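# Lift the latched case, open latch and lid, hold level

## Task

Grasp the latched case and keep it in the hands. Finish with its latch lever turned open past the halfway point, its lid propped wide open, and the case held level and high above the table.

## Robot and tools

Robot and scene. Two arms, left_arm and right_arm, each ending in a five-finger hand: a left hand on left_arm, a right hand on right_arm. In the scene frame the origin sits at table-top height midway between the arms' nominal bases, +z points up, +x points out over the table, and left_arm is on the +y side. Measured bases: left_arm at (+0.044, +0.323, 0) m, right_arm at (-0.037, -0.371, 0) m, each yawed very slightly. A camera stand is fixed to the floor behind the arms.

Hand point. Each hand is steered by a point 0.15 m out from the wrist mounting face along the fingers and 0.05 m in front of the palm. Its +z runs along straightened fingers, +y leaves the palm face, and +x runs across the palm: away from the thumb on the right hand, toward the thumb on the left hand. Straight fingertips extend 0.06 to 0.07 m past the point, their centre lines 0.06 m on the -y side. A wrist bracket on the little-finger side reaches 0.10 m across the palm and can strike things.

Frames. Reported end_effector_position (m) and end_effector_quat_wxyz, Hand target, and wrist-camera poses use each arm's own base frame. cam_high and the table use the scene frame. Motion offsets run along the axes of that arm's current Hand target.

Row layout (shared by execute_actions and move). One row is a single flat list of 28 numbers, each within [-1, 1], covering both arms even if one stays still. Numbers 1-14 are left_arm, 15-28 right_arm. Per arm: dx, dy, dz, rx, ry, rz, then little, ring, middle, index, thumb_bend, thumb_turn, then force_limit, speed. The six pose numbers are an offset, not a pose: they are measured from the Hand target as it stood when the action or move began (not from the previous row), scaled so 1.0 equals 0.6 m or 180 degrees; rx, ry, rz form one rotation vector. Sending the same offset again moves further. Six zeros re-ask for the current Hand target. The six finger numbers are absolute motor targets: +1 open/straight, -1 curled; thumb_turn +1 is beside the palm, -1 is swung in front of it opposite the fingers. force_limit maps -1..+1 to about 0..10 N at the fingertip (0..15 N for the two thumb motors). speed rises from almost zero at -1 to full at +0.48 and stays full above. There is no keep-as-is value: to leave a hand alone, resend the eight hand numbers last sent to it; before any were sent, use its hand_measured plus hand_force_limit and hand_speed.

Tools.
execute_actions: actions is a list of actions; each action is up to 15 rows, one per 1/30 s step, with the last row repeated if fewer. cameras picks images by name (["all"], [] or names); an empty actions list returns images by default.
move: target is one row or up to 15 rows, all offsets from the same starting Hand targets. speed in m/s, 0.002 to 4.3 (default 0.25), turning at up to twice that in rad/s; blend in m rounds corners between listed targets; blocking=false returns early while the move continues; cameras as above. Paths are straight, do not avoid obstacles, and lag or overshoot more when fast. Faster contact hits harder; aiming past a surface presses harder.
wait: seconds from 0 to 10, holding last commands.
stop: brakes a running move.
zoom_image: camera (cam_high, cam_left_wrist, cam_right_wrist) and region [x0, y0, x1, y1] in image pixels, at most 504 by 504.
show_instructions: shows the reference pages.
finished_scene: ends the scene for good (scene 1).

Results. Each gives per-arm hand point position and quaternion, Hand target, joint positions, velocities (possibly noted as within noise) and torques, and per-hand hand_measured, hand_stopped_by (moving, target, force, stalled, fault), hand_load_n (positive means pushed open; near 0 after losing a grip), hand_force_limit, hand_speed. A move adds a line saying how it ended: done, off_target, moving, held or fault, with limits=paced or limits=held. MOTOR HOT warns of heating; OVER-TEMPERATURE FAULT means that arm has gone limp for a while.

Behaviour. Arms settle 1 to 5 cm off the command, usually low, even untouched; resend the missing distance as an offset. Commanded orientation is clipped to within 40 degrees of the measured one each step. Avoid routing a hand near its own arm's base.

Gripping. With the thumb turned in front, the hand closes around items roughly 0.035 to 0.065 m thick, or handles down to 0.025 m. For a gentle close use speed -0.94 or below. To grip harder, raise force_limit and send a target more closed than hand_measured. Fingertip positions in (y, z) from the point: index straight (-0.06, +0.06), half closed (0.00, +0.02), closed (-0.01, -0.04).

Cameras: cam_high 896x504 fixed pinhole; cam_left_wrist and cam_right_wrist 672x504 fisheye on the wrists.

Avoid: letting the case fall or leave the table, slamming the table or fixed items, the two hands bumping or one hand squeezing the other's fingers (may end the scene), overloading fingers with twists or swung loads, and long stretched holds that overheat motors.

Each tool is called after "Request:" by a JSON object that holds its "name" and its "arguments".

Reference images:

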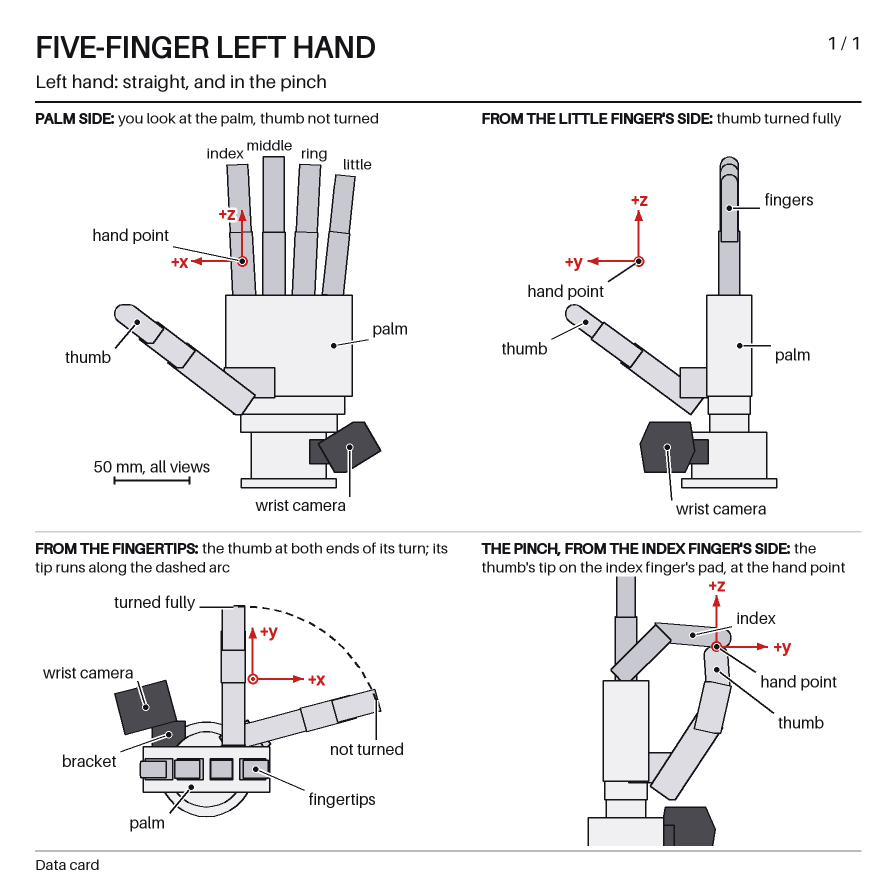

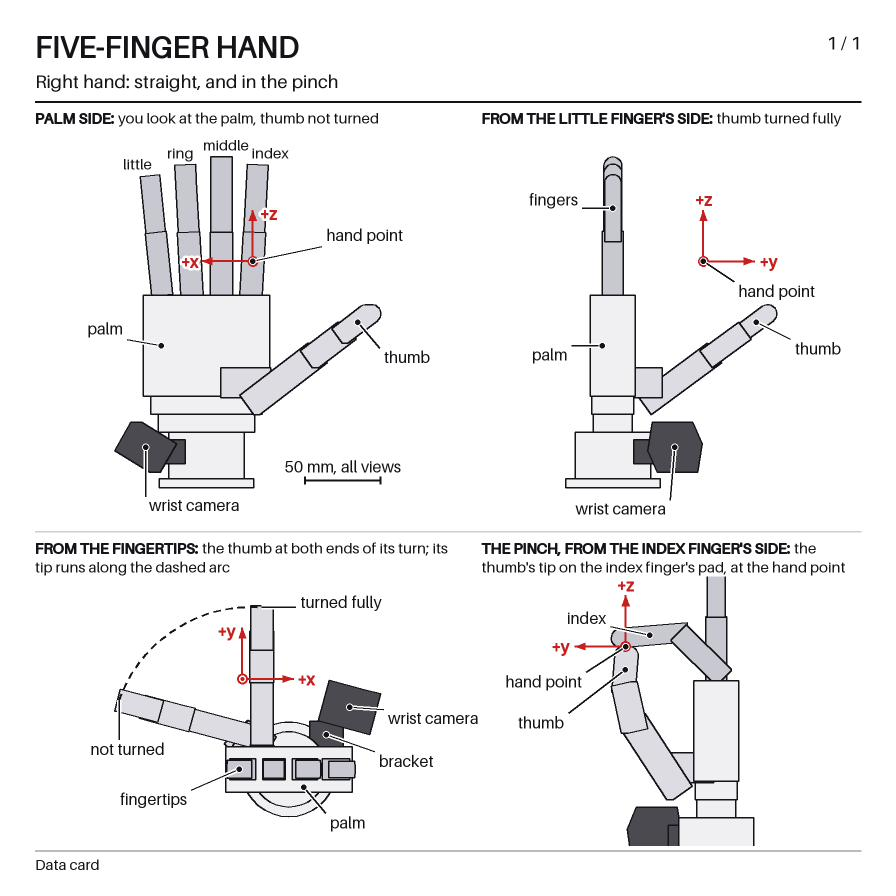

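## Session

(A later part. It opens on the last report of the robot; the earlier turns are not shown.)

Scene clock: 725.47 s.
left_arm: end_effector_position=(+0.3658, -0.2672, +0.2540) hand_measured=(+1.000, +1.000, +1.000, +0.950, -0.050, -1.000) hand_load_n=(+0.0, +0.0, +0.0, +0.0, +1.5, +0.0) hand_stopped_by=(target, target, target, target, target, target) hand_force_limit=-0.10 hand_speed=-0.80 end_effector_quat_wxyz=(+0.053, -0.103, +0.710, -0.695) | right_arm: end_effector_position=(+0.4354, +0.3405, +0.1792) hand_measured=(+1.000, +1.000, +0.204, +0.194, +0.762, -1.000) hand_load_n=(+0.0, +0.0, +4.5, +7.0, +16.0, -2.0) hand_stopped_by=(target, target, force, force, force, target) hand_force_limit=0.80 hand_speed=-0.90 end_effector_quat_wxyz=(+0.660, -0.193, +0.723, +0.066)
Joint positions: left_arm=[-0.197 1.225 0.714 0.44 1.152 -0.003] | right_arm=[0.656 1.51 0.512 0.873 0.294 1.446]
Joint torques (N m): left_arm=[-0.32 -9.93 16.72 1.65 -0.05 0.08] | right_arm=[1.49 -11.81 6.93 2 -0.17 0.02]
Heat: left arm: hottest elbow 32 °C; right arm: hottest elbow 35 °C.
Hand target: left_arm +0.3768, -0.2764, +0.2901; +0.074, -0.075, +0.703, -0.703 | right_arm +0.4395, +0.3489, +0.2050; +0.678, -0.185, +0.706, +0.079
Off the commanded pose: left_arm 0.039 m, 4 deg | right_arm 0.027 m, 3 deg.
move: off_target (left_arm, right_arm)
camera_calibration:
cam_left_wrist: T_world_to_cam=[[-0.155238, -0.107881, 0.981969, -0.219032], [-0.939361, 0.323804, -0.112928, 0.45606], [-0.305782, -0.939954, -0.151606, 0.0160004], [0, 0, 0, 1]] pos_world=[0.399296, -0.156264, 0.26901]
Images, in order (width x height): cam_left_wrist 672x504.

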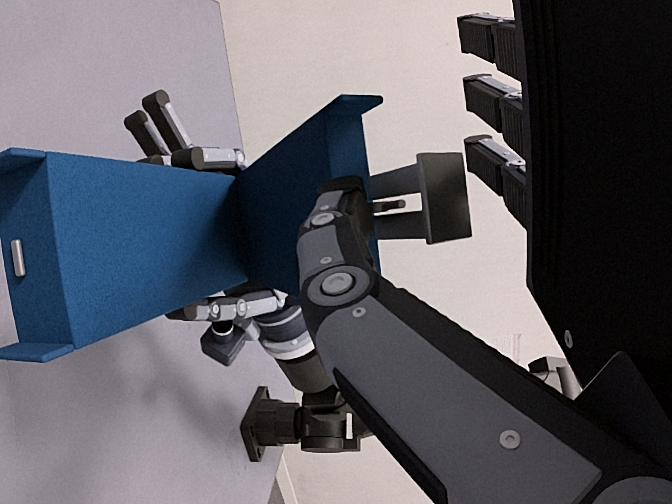

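Request:
{"name": "move", "arguments": {"target": [0.023,-0.055,0.0403,0,0,0,1,1,1,0.95,-0.05,-1,-0.1,-0.8,0,0,0,0,0,0,1,1,0.0,0.0,0.3,-1,0.8,-0.9], "speed": 0.05, "cameras": ["cam_left_wrist"]}}

Scene clock: 742.33 s.
left_arm: end_effector_position=(+0.3590, -0.2932, +0.2824) hand_measured=(+1.000, +1.000, +1.000, +0.950, -0.050, -1.000) hand_load_n=(+0.0, +0.0, +0.0, +0.0, +1.5, +0.0) hand_stopped_by=(target, target, target, target, target, target) hand_force_limit=-0.10 hand_speed=-0.80 end_effector_quat_wxyz=(+0.051, -0.104, +0.712, -0.692) | right_arm: end_effector_position=(+0.4353, +0.3407, +0.1793) hand_measured=(+1.000, +1.000, +0.204, +0.194, +0.762, -1.000) hand_load_n=(+0.0, +0.0, +5.0, +6.5, +16.0, -2.0) hand_stopped_by=(target, target, force, force, force, target) hand_force_limit=0.80 hand_speed=-0.90 end_effector_quat_wxyz=(+0.660, -0.193, +0.723, +0.066)
Joint positions: left_arm=[-0.271 1.182 0.768 0.336 1.079 -0.003] | right_arm=[0.656 1.51 0.512 0.873 0.293 1.447]
Joint torques (N m): left_arm=[-0.5 -9.35 17.65 1.84 -0.06 0.1] | right_arm=[1.49 -11.87 6.95 2 -0.12 0]
Heat: left arm: hottest elbow 37 °C; right arm: hottest elbow 35 °C.
Hand target: left_arm +0.3683, -0.3029, +0.3230; +0.074, -0.075, +0.703, -0.703 | right_arm +0.4395, +0.3489, +0.2050; +0.678, -0.185, +0.706, +0.079
Off the commanded pose: left_arm 0.043 m, 5 deg | right_arm 0.027 m, 3 deg.
move: off_target (left_arm, right_arm)
camera_calibration:
cam_left_wrist: T_world_to_cam=[[-0.150853, -0.114179, 0.98194, -0.254212], [-0.939299, 0.326192, -0.106373, 0.460141], [-0.308156, -0.938383, -0.156455, -0.00345228], [0, 0, 0, 1]] pos_world=[0.392798, -0.18236, 0.298028]
Images, in order (width x height): cam_left_wrist 672x504.

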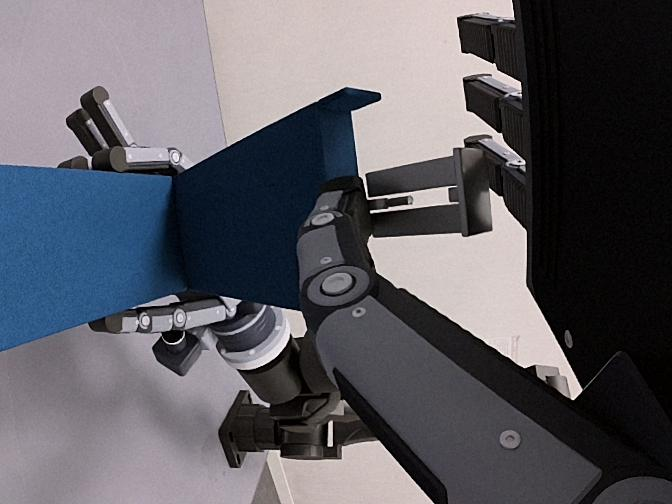

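Request:
{"name": "move", "arguments": {"target": [0.0266,-0.0358,0.0531,0,0,0,1,1,1,0.95,-0.05,-1,-0.1,-0.8,0,0,0,0,0,0,1,1,0.0,0.0,0.3,-1,0.8,-0.9], "speed": 0.05, "cameras": ["all"]}}

Scene clock: 744.43 s.
left_arm: end_effector_position=(+0.3525, -0.3265, +0.3050) hand_measured=(+1.000, +1.000, +1.000, +0.950, -0.050, -1.000) hand_load_n=(+0.0, +0.0, +0.0, +0.0, +1.0, +0.0) hand_stopped_by=(target, target, target, target, target, target) hand_force_limit=-0.10 hand_speed=-0.80 end_effector_quat_wxyz=(+0.055, -0.102, +0.714, -0.691) | right_arm: end_effector_position=(+0.4354, +0.3405, +0.1794) hand_measured=(+1.000, +1.000, +0.204, +0.194, +0.762, -1.000) hand_load_n=(+0.0, +0.0, +5.5, +6.0, +15.0, -1.0) hand_stopped_by=(target, target, force, force, force, target) hand_force_limit=0.80 hand_speed=-0.90 end_effector_quat_wxyz=(+0.660, -0.192, +0.724, +0.067)
Joint positions: left_arm=[-0.365 1.166 0.821 0.274 0.984 -0.003] | right_arm=[0.656 1.51 0.512 0.873 0.294 1.45]
Joint torques (N m): left_arm=[-0.5 -9.05 17.87 1.8 -0.07 0.1] | right_arm=[1.49 -12.04 6.9 1.98 -0.14 -0.03]
Heat: left arm: hottest elbow 37 °C; right arm: hottest elbow 35 °C.
Hand target: left_arm +0.3593, -0.3375, +0.3446; +0.074, -0.075, +0.703, -0.703 | right_arm +0.4395, +0.3489, +0.2050; +0.678, -0.185, +0.706, +0.079
Off the commanded pose: left_arm 0.042 m, 4 deg | right_arm 0.027 m, 3 deg.
move: off_target (left_arm, right_arm)
camera_calibration:
cam_left_wrist: T_world_to_cam=[[-0.159305, -0.118835, 0.980051, -0.279169], [-0.938736, 0.325546, -0.113116, 0.468949], [-0.30561, -0.938029, -0.163416, -0.0318951], [0, 0, 0, 1]] pos_world=[0.385999, -0.215758, 0.321433]
cam_right_wrist: T_world_to_cam=[[-0.372095, 0.859784, -0.349739, -0.0625396], [-0.503213, 0.129756, 0.854365, 0.0185914], [0.77995, 0.493898, 0.384373, -0.465477], [0, 0, 0, 1]] pos_world=[0.349133, 0.281256, 0.14116]

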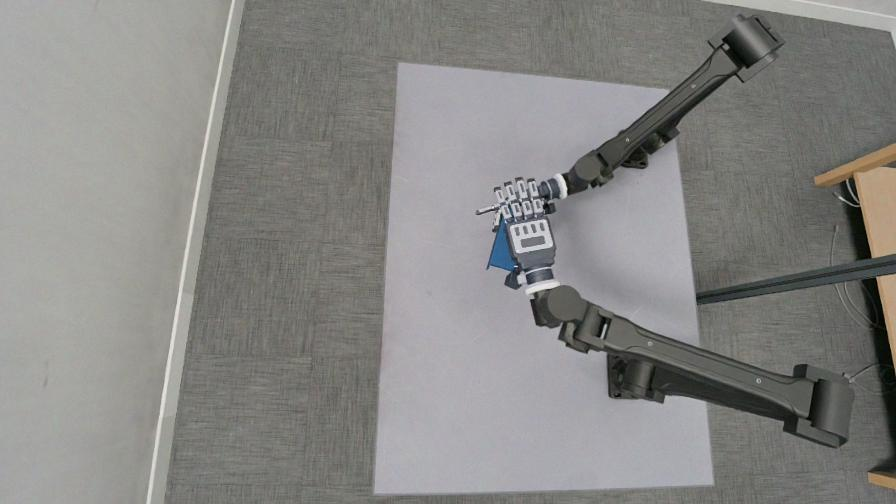

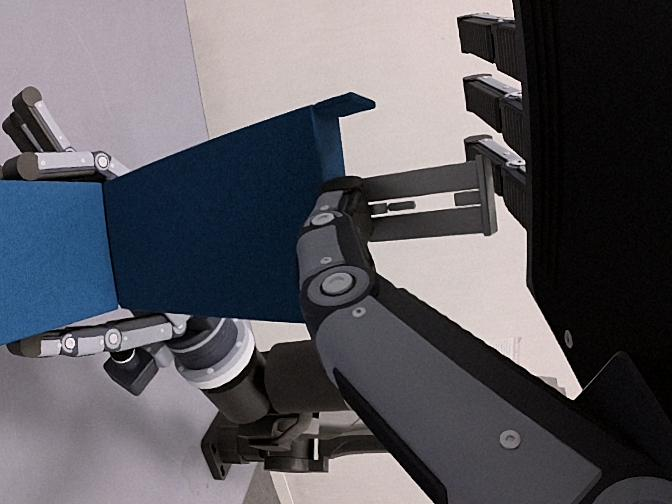

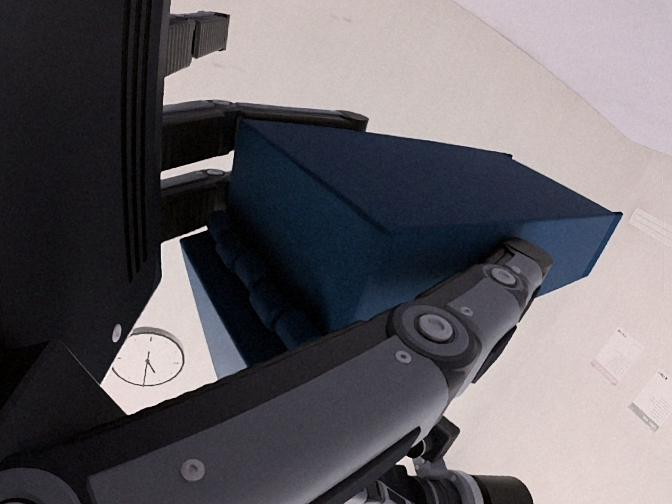

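Request:
{"name": "zoom_image", "arguments": {"camera": "cam_left_wrist", "region": [300, 80, 510, 290]}}

Scaled by 2.400 from the camera's 672x504 image, which has a finer 960x720 frame.

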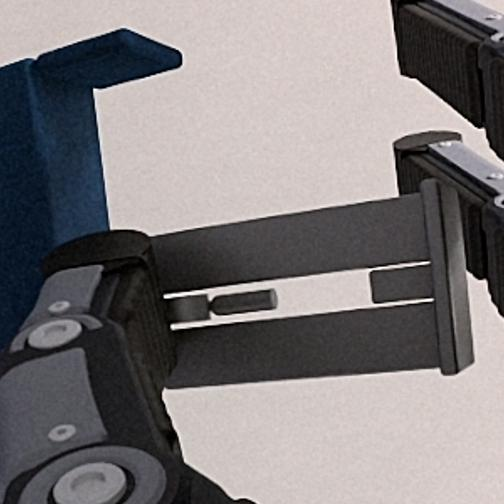

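Request:
{"name": "zoom_image", "arguments": {"camera": "cam_left_wrist", "region": [80, 80, 400, 340]}}

Scaled by 1.575 from the camera's 672x504 image, which has a finer 960x720 frame.

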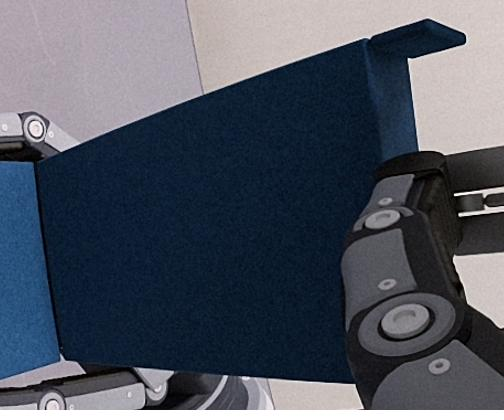

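Request:
{"name": "execute_actions", "arguments": {"actions": [[[0,0,0,0,0,0,1,1,1,0.95,-0.3,-1,-0.3,-0.85,0,0,0,0,0,0,1,1,0.0,0.0,0.3,-1,0.8,-0.9]]], "cameras": ["cam_left_wrist"]}}

Scene clock: 759.23 s.
left_arm: end_effector_position=(+0.3538, -0.3277, +0.3087) hand_measured=(+1.000, +1.000, +1.000, +0.950, -0.300, -1.000) hand_load_n=(+0.0, -0.5, +0.0, +0.0, +0.5, +0.0) hand_stopped_by=(target, target, target, target, target, target) hand_force_limit=-0.30 hand_speed=-0.85 end_effector_quat_wxyz=(+0.057, -0.101, +0.713, -0.691) | right_arm: end_effector_position=(+0.4353, +0.3404, +0.1813) hand_measured=(+1.000, +1.000, +0.204, +0.194, +0.762, -1.000) hand_load_n=(+0.0, +0.0, +6.5, +6.0, +15.0, -2.5) hand_stopped_by=(target, target, force, force, force, target) hand_force_limit=0.80 hand_speed=-0.90 end_effector_quat_wxyz=(+0.661, -0.191, +0.722, +0.068)
Joint positions: left_arm=[-0.367 1.166 0.829 0.269 0.981 -0.003] | right_arm=[0.656 1.508 0.512 0.875 0.294 1.45]
Joint torques (N m): left_arm=[-0.09 -9.05 17.1 1.91 0.04 0.11] | right_arm=[1.61 -11.75 6.95 1.88 -0.15 -0.03]
Heat: left arm: hottest elbow 41 °C; right arm: hottest elbow 35 °C.
Hand target: left_arm +0.3594, -0.3374, +0.3446; +0.074, -0.075, +0.703, -0.703 | right_arm +0.4395, +0.3489, +0.2050; +0.678, -0.185, +0.706, +0.079
Off the commanded pose: left_arm 0.038 m, 4 deg | right_arm 0.025 m, 3 deg.
Step readings (end_effector_position of left_arm | right_arm):
0: (+0.3525, -0.3265, +0.3049) | (+0.4354, +0.3405, +0.1794)
1: (+0.3525, -0.3265, +0.3049) | (+0.4354, +0.3405, +0.1794)
2: (+0.3525, -0.3265, +0.3049) | (+0.4354, +0.3405, +0.1794)
4: (+0.3525, -0.3265, +0.3048) | (+0.4354, +0.3405, +0.1794)
8: (+0.3520, -0.3268, +0.3044) | (+0.4354, +0.3405, +0.1795)
15: (+0.3518, -0.3271, +0.3043) | (+0.4353, +0.3404, +0.1813)
camera_calibration:
cam_left_wrist: T_world_to_cam=[[-0.162737, -0.117828, 0.979609, -0.281056], [-0.938697, 0.324307, -0.116932, 0.471715], [-0.303916, -0.938585, -0.163382, -0.0327754], [0, 0, 0, 1]] pos_world=[0.387098, -0.216859, 0.325129]
Images, in order (width x height): cam_left_wrist 672x504.

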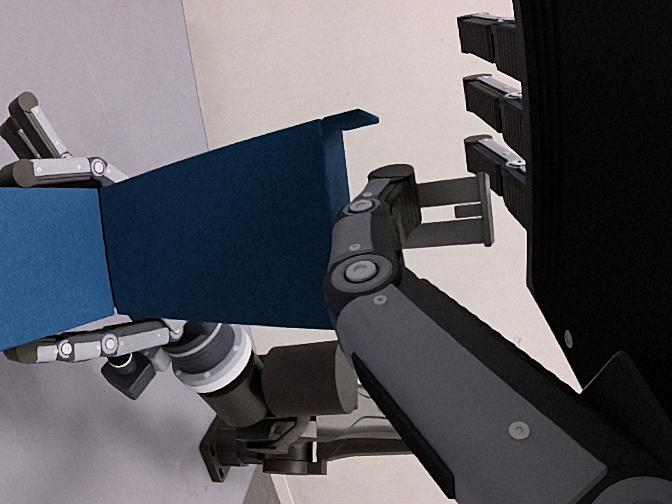

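Request:
{"name": "move", "arguments": {"target": [-0.0016,-0.0108,-0.0036,-0.0463,0,0,1,1,1,0.95,-0.22,-1,-0.3,-0.85,0,0,0,0,0,0,1,1,0.0,0.0,0.3,-1,0.8,-0.9], "speed": 0.05, "cameras": ["cam_left_wrist"]}}

Scene clock: 779.27 s.
left_arm: end_effector_position=(+0.3559, -0.3248, +0.3185) hand_measured=(+1.000, +1.000, +1.000, +0.950, -0.220, -1.000) hand_load_n=(+0.0, +0.0, +0.0, -0.5, +0.0, +0.0) hand_stopped_by=(target, target, target, target, target, target) hand_force_limit=-0.30 hand_speed=-0.85 end_effector_quat_wxyz=(+0.052, -0.106, +0.759, -0.640) | right_arm: end_effector_position=(+0.4351, +0.3407, +0.1813) hand_measured=(+1.000, +1.000, +0.204, +0.194, +0.762, -1.000) hand_load_n=(+0.0, +0.0, +6.5, +6.0, +14.5, -2.0) hand_stopped_by=(target, target, force, force, force, target) hand_force_limit=0.80 hand_speed=-0.90 end_effector_quat_wxyz=(+0.661, -0.191, +0.722, +0.069)
Joint positions: left_arm=[-0.381 1.156 0.966 -0.114 0.948 0.192] | right_arm=[0.656 1.508 0.512 0.875 0.292 1.45]
Joint torques (N m): left_arm=[-0.5 -8.7 17.55 1.62 0.21 0.2] | right_arm=[1.49 -11.69 6.95 1.85 -0.07 -0.02]
Heat: left arm: hottest elbow 39 °C; right arm: hottest elbow 35 °C.
Hand target: left_arm +0.3599, -0.3351, +0.3511; +0.068, -0.080, +0.752, -0.650 | right_arm +0.4396, +0.3489, +0.2050; +0.678, -0.185, +0.706, +0.079
Off the commanded pose: left_arm 0.034 m, 4 deg | right_arm 0.025 m, 3 deg.
move: off_target (left_arm, right_arm)
camera_calibration:
cam_left_wrist: T_world_to_cam=[[-0.133926, -0.248688, 0.95928, -0.336336], [-0.940071, 0.338184, -0.0435723, 0.4555], [-0.313577, -0.907627, -0.279076, 0.022443], [0, 0, 0, 1]] pos_world=[0.390196, -0.217316, 0.348751]
Images, in order (width x height): cam_left_wrist 672x504.

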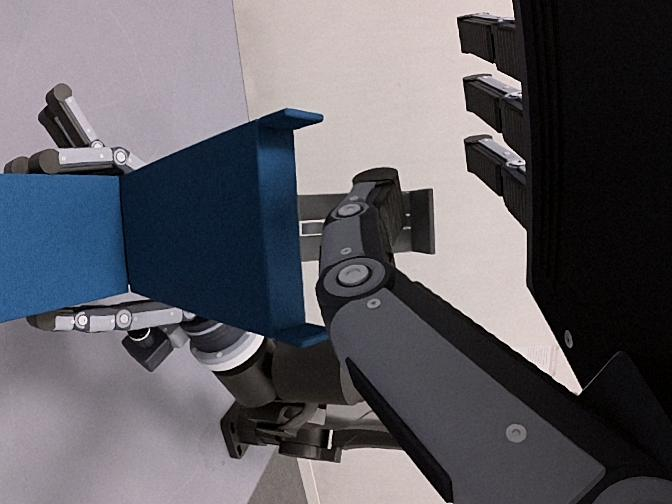

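Request:
{"name": "zoom_image", "arguments": {"camera": "cam_left_wrist", "region": [230, 90, 450, 360]}}

Scaled by 1.867 from the camera's 672x504 image, which has a finer 960x720 frame.

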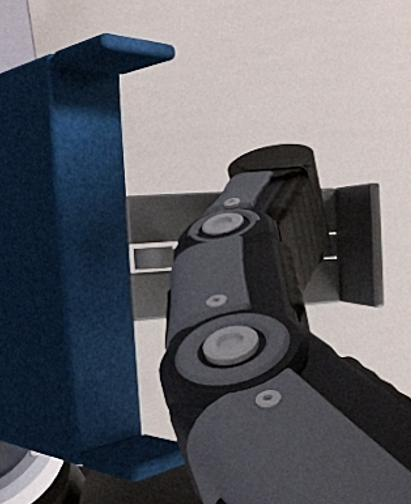

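Request:
{"name": "move", "arguments": {"target": [0.0149,-0.0125,0.0304,0,0,0,1,1,1,0.95,-0.22,-1,-0.3,-0.85,0,0,0,0,0,0,1,1,0.0,0.0,0.3,-1,0.8,-0.9], "speed": 0.05, "cameras": ["cam_left_wrist"]}}

Scene clock: 786.00 s.
left_arm: end_effector_position=(+0.3501, -0.3432, +0.3247) hand_measured=(+1.000, +1.000, +1.000, +0.950, -0.220, -1.000) hand_load_n=(+0.0, +0.0, -0.5, +0.0, +0.0, +0.0) hand_stopped_by=(target, target, target, target, target, target) hand_force_limit=-0.30 hand_speed=-0.85 end_effector_quat_wxyz=(+0.058, -0.098, +0.761, -0.639) | right_arm: end_effector_position=(+0.4352, +0.3406, +0.1813) hand_measured=(+1.000, +1.000, +0.204, +0.194, +0.762, -1.000) hand_load_n=(+0.0, +0.0, +7.0, +6.0, +15.0, -2.5) hand_stopped_by=(target, target, force, force, force, target) hand_force_limit=0.80 hand_speed=-0.90 end_effector_quat_wxyz=(+0.661, -0.191, +0.722, +0.068)
Joint positions: left_arm=[-0.434 1.156 0.982 -0.114 0.898 0.191] | right_arm=[0.656 1.508 0.512 0.875 0.293 1.45]
Joint torques (N m): left_arm=[-0.44 -8.12 17.66 2.1 0.13 -0.02] | right_arm=[1.55 -11.69 6.94 1.91 -0.1 -0.02]
Heat: left arm: hottest elbow 40 °C; right arm: hottest elbow 35 °C.
Hand target: left_arm +0.3552, -0.3557, +0.3558; +0.068, -0.080, +0.752, -0.650 | right_arm +0.4395, +0.3489, +0.2050; +0.678, -0.185, +0.706, +0.079
Off the commanded pose: left_arm 0.034 m, 3 deg | right_arm 0.025 m, 3 deg.
move: off_target (left_arm, right_arm)
camera_calibration:
cam_left_wrist: T_world_to_cam=[[-0.154047, -0.254439, 0.954741, -0.340981], [-0.937452, 0.342929, -0.0598664, 0.462535], [-0.312176, -0.904246, -0.291351, 0.0103549], [0, 0, 0, 1]] pos_world=[0.384309, -0.236012, 0.356256]
Images, in order (width x height): cam_left_wrist 672x504.

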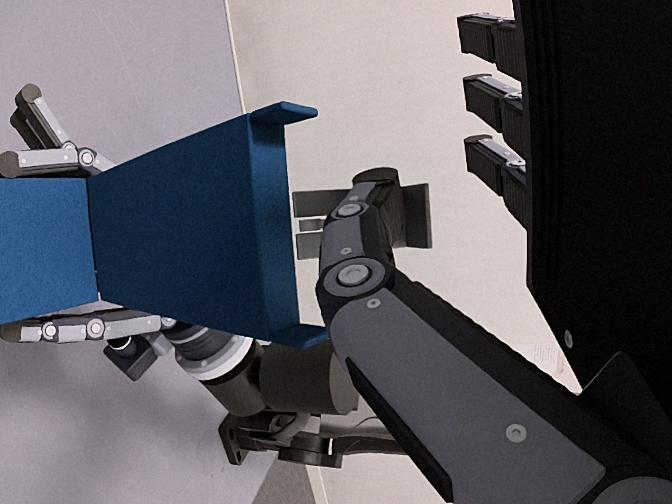

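Request:
{"name": "move", "arguments": {"target": [0.0146,-0.0047,0.0323,0,0,0,1,1,1,0.95,-0.22,-1,-0.3,-0.85,0,0,0,0,0,0,1,1,0.0,0.0,0.3,-1,0.8,-0.9], "speed": 0.05, "cameras": ["all"]}}

Scene clock: 788.73 s.
left_arm: end_effector_position=(+0.3435, -0.3606, +0.3289) hand_measured=(+1.000, +1.000, +1.000, +0.950, -0.220, -1.000) hand_load_n=(+0.0, +0.0, +0.0, +0.0, +0.0, -0.5) hand_stopped_by=(target, target, target, target, target, target) hand_force_limit=-0.30 hand_speed=-0.85 end_effector_quat_wxyz=(+0.061, -0.097, +0.762, -0.638) | right_arm: end_effector_position=(+0.4352, +0.3406, +0.1813) hand_measured=(+1.000, +1.000, +0.204, +0.194, +0.762, -1.000) hand_load_n=(+0.0, +0.0, +8.0, +6.0, +14.0, -3.0) hand_stopped_by=(target, target, force, force, force, target) hand_force_limit=0.80 hand_speed=-0.90 end_effector_quat_wxyz=(+0.661, -0.191, +0.722, +0.068)
Joint positions: left_arm=[-0.485 1.156 0.992 -0.109 0.844 0.175] | right_arm=[0.656 1.508 0.512 0.875 0.293 1.45]
Joint torques (N m): left_arm=[-0.62 -6.65 17.72 2.71 0.21 -0.04] | right_arm=[1.55 -11.75 6.91 1.88 -0.1 -0.03]
Heat: left arm: hottest elbow 40 °C; right arm: hottest elbow 35 °C.
Hand target: left_arm +0.3507, -0.3766, +0.3558; +0.068, -0.080, +0.752, -0.650 | right_arm +0.4395, +0.3489, +0.2050; +0.678, -0.185, +0.706, +0.079
Off the commanded pose: left_arm 0.032 m, 3 deg | right_arm 0.025 m, 3 deg.
move: off_target (left_arm, right_arm)
camera_calibration:
cam_left_wrist: T_world_to_cam=[[-0.158249, -0.25842, 0.952983, -0.349881], [-0.938357, 0.339749, -0.063691, 0.463043], [-0.307316, -0.904317, -0.296255, -0.00627975], [0, 0, 0, 1]] pos_world=[0.377202, -0.253414, 0.361062]
cam_right_wrist: T_world_to_cam=[[-0.371856, 0.860516, -0.348189, -0.0627698], [-0.506298, 0.12638, 0.853048, 0.0195298], [0.778065, 0.493498, 0.388682, -0.465885], [0, 0, 0, 1]] pos_world=[0.349035, 0.28146, 0.142565]

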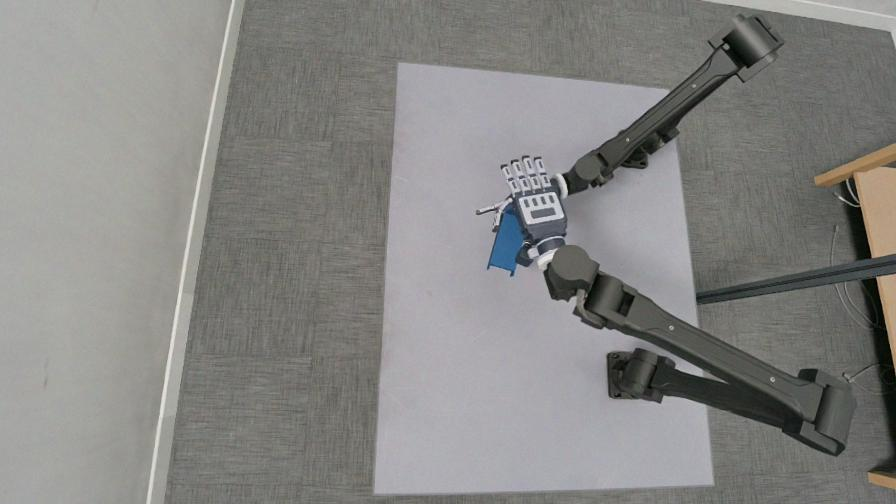

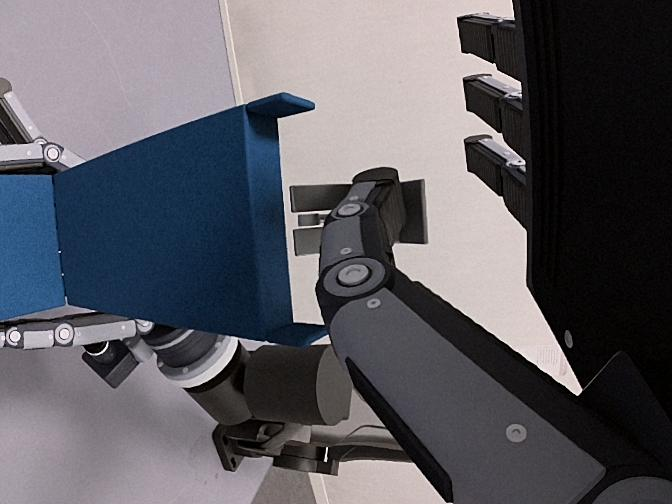

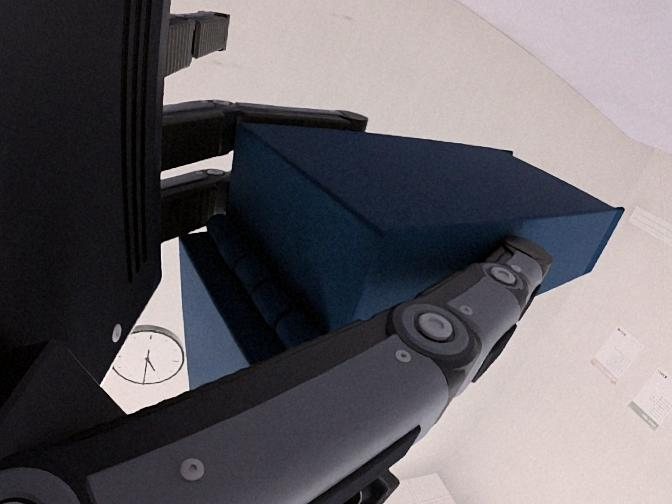

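Request:
{"name": "zoom_image", "arguments": {"camera": "cam_left_wrist", "region": [220, 80, 460, 300]}}

Request:
{"name": "zoom_image", "arguments": {"camera": "cam_high", "region": [440, 140, 620, 300]}}

Scaled by 2.100 from the camera's 672x504 image, which has a finer 960x720 frame.

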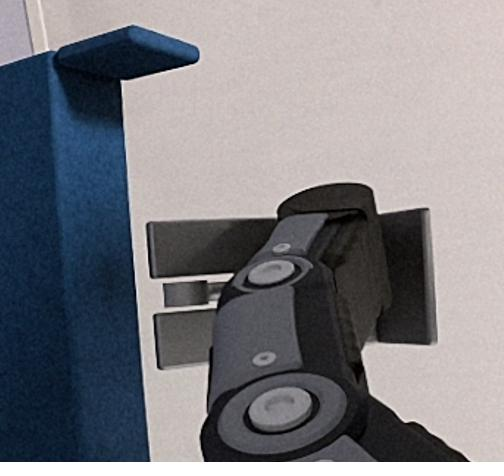

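Scaled by 2.800.

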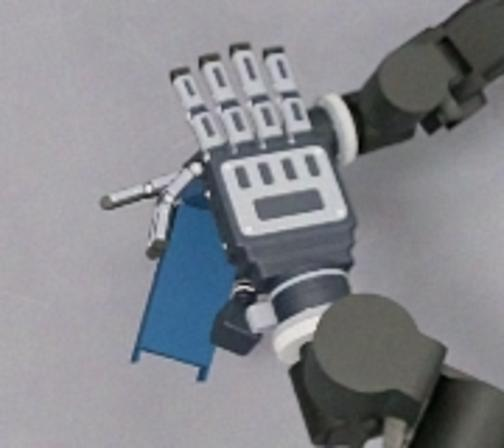

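Request:
{"name": "zoom_image", "arguments": {"camera": "cam_right_wrist", "region": [180, 60, 660, 420]}}

Scaled by 1.050 from the camera's 672x504 image, which has a finer 960x720 frame.

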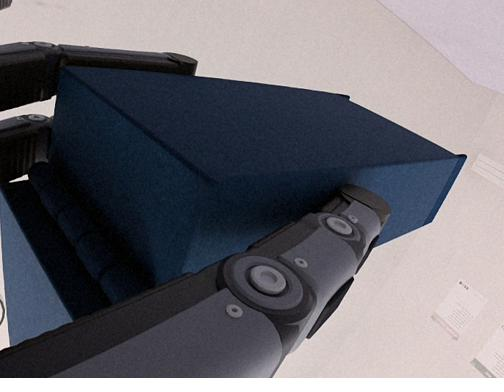

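Request:
{"name": "move", "arguments": {"target": [0,0,0,0,0,0,1,1,1,0.95,-0.22,-1,-0.3,-0.85,0,0,0,0.0007,-0.0173,0.0251,1,1,0.0,0.0,0.3,-1,0.8,-0.9], "speed": 0.03, "cameras": ["cam_left_wrist","cam_right_wrist"]}}

Scene clock: 800.10 s.
left_arm: end_effector_position=(+0.3438, -0.3626, +0.3343) hand_measured=(+1.000, +1.000, +1.000, +0.950, -0.220, -1.000) hand_load_n=(+0.0, +0.0, +0.0, +0.0, -1.0, -0.5) hand_stopped_by=(target, target, target, target, target, target) hand_force_limit=-0.30 hand_speed=-0.85 end_effector_quat_wxyz=(+0.062, -0.095, +0.759, -0.641) | right_arm: end_effector_position=(+0.4379, +0.3413, +0.1902) hand_measured=(+1.000, +1.000, +0.204, +0.194, +0.762, -1.000) hand_load_n=(+0.0, +0.0, +7.5, +6.0, +14.0, -3.5) hand_stopped_by=(target, target, force, force, force, target) hand_force_limit=0.80 hand_speed=-0.90 end_effector_quat_wxyz=(+0.681, -0.163, +0.707, +0.093)
Joint positions: left_arm=[-0.488 1.156 1 -0.106 0.844 0.17] | right_arm=[0.656 1.557 0.512 0.988 0.293 1.496]
Joint torques (N m): left_arm=[-0.26 -6.59 17.03 2.56 0.16 0.03] | right_arm=[1.67 -10.34 6.01 2.71 -0.13 0.15]
Heat: left arm: hottest elbow 40 °C; right arm: hottest elbow 35 °C.
Hand target: left_arm +0.3507, -0.3766, +0.3559; +0.068, -0.080, +0.752, -0.650 | right_arm +0.4396, +0.3489, +0.2049; +0.694, -0.154, +0.695, +0.110
Off the commanded pose: left_arm 0.027 m, 2 deg | right_arm 0.017 m, 3 deg.
move: off_target (left_arm, right_arm)
camera_calibration:
cam_left_wrist: T_world_to_cam=[[-0.164106, -0.251569, 0.953825, -0.351323], [-0.937274, 0.341232, -0.0712596, 0.467026], [-0.307549, -0.90569, -0.291787, -0.00835501], [0, 0, 0, 1]] pos_world=[0.377507, -0.255314, 0.365943]
cam_right_wrist: T_world_to_cam=[[-0.357182, 0.888323, -0.288624, -0.0865531], [-0.53591, 0.0581781, 0.842268, 0.0516634], [0.764997, 0.455519, 0.455281, -0.465854], [0, 0, 0, 1]] pos_world=[0.353149, 0.286087, 0.143599]
Images, in order (width x height): cam_left_wrist 672x504, cam_right_wrist 672x504.

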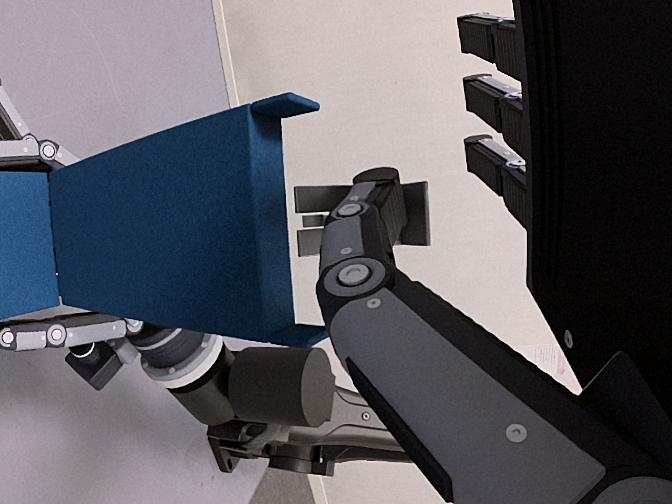

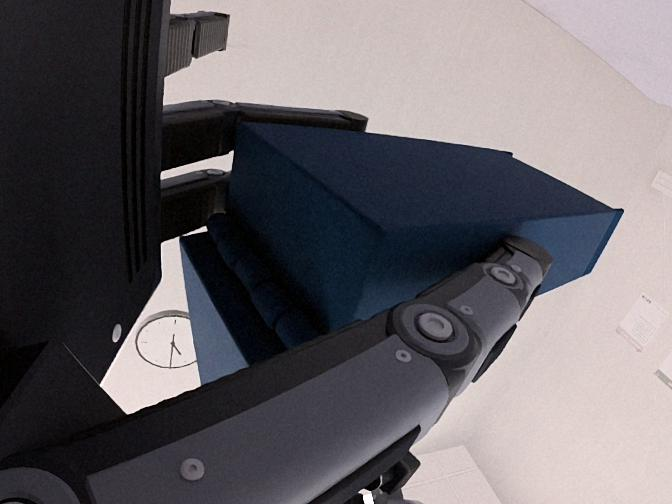

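Request:
{"name": "wait", "arguments": {"seconds": 1, "cameras": ["all"]}}

Request:
{"name": "zoom_image", "arguments": {"camera": "cam_left_wrist", "region": [220, 80, 460, 300]}}

Scene clock: 801.70 s.
left_arm: end_effector_position=(+0.3438, -0.3626, +0.3344) hand_measured=(+1.000, +1.000, +1.000, +0.950, -0.220, -1.000) hand_load_n=(-0.5, +0.0, +0.0, +0.0, -1.0, +0.0) hand_stopped_by=(target, target, target, target, target, target) hand_force_limit=-0.30 hand_speed=-0.85 end_effector_quat_wxyz=(+0.063, -0.095, +0.759, -0.641) | right_arm: end_effector_position=(+0.4379, +0.3413, +0.1902) hand_measured=(+1.000, +1.000, +0.204, +0.194, +0.762, -1.000) hand_load_n=(+0.0, +0.0, +7.5, +6.0, +14.5, -3.5) hand_stopped_by=(target, target, force, force, force, target) hand_force_limit=0.80 hand_speed=-0.90 end_effector_quat_wxyz=(+0.681, -0.163, +0.707, +0.094)
Joint positions: left_arm=[-0.488 1.156 1 -0.106 0.844 0.17] | right_arm=[0.656 1.557 0.512 0.988 0.293 1.497]
Joint torques (N m): left_arm=[-0.44 -6.77 17.07 2.59 0.17 0.04] | right_arm=[1.73 -10.4 6.06 2.73 -0.13 0.13]
Heat: left arm: hottest elbow 40 °C; right arm: hottest elbow 35 °C.
Hand target: left_arm +0.3508, -0.3766, +0.3559; +0.068, -0.080, +0.752, -0.650 | right_arm +0.4396, +0.3489, +0.2048; +0.694, -0.154, +0.695, +0.110
Off the commanded pose: left_arm 0.026 m, 2 deg | right_arm 0.017 m, 3 deg.
wait: 1.00 s; at rest from the start
camera_calibration:
cam_left_wrist: T_world_to_cam=[[-0.16446, -0.251428, 0.953801, -0.35124], [-0.93725, 0.341214, -0.0716604, 0.467166], [-0.307433, -0.905736, -0.291767, -0.00838935], [0, 0, 0, 1]] pos_world=[0.377507, -0.255314, 0.366043]
cam_right_wrist: T_world_to_cam=[[-0.357211, 0.888554, -0.287875, -0.0866882], [-0.53568, 0.0575887, 0.842455, 0.0516403], [0.765145, 0.455143, 0.45541, -0.465862], [0, 0, 0, 1]] pos_world=[0.353148, 0.286087, 0.143698]

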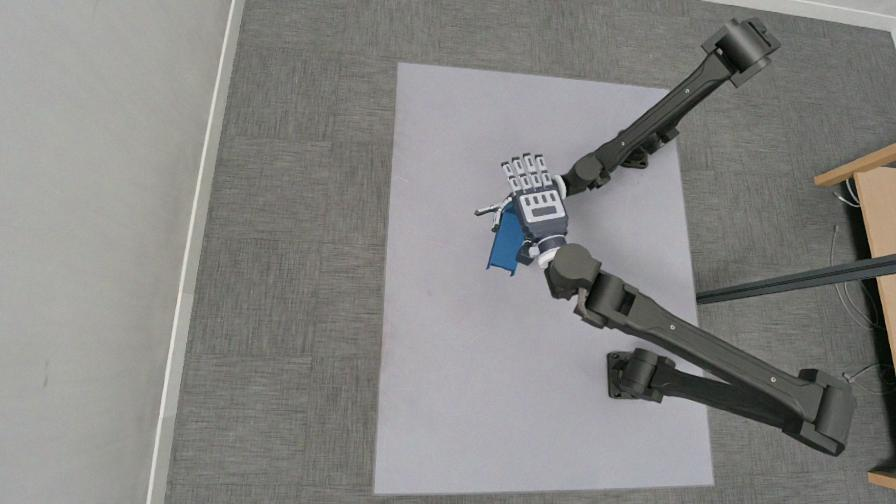

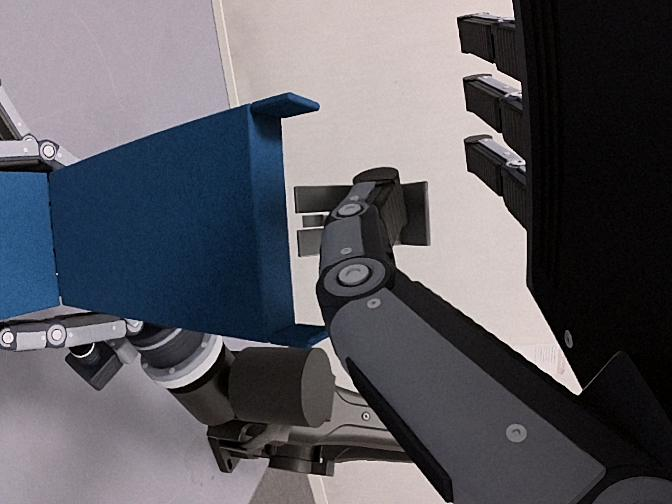

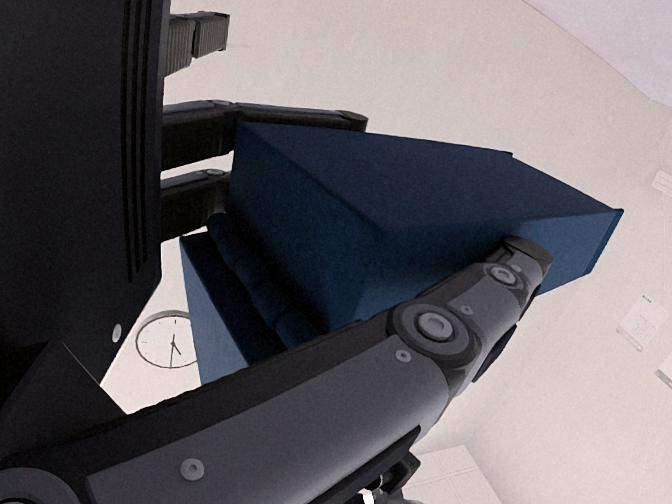

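Scaled by 2.100 from the camera's 672x504 image, which has a finer 960x720 frame.

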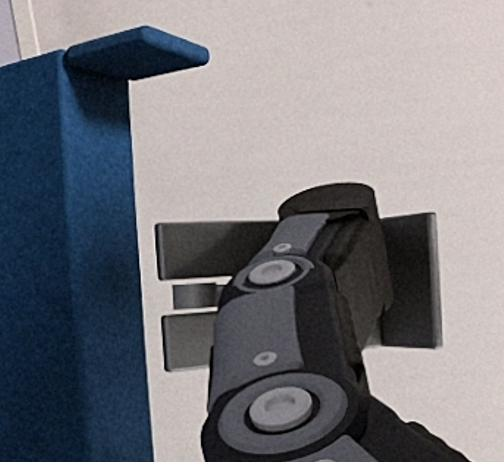

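Request:
{"name": "finished_scene", "arguments": {"scene": 1}}

The scene is finished: the task was done.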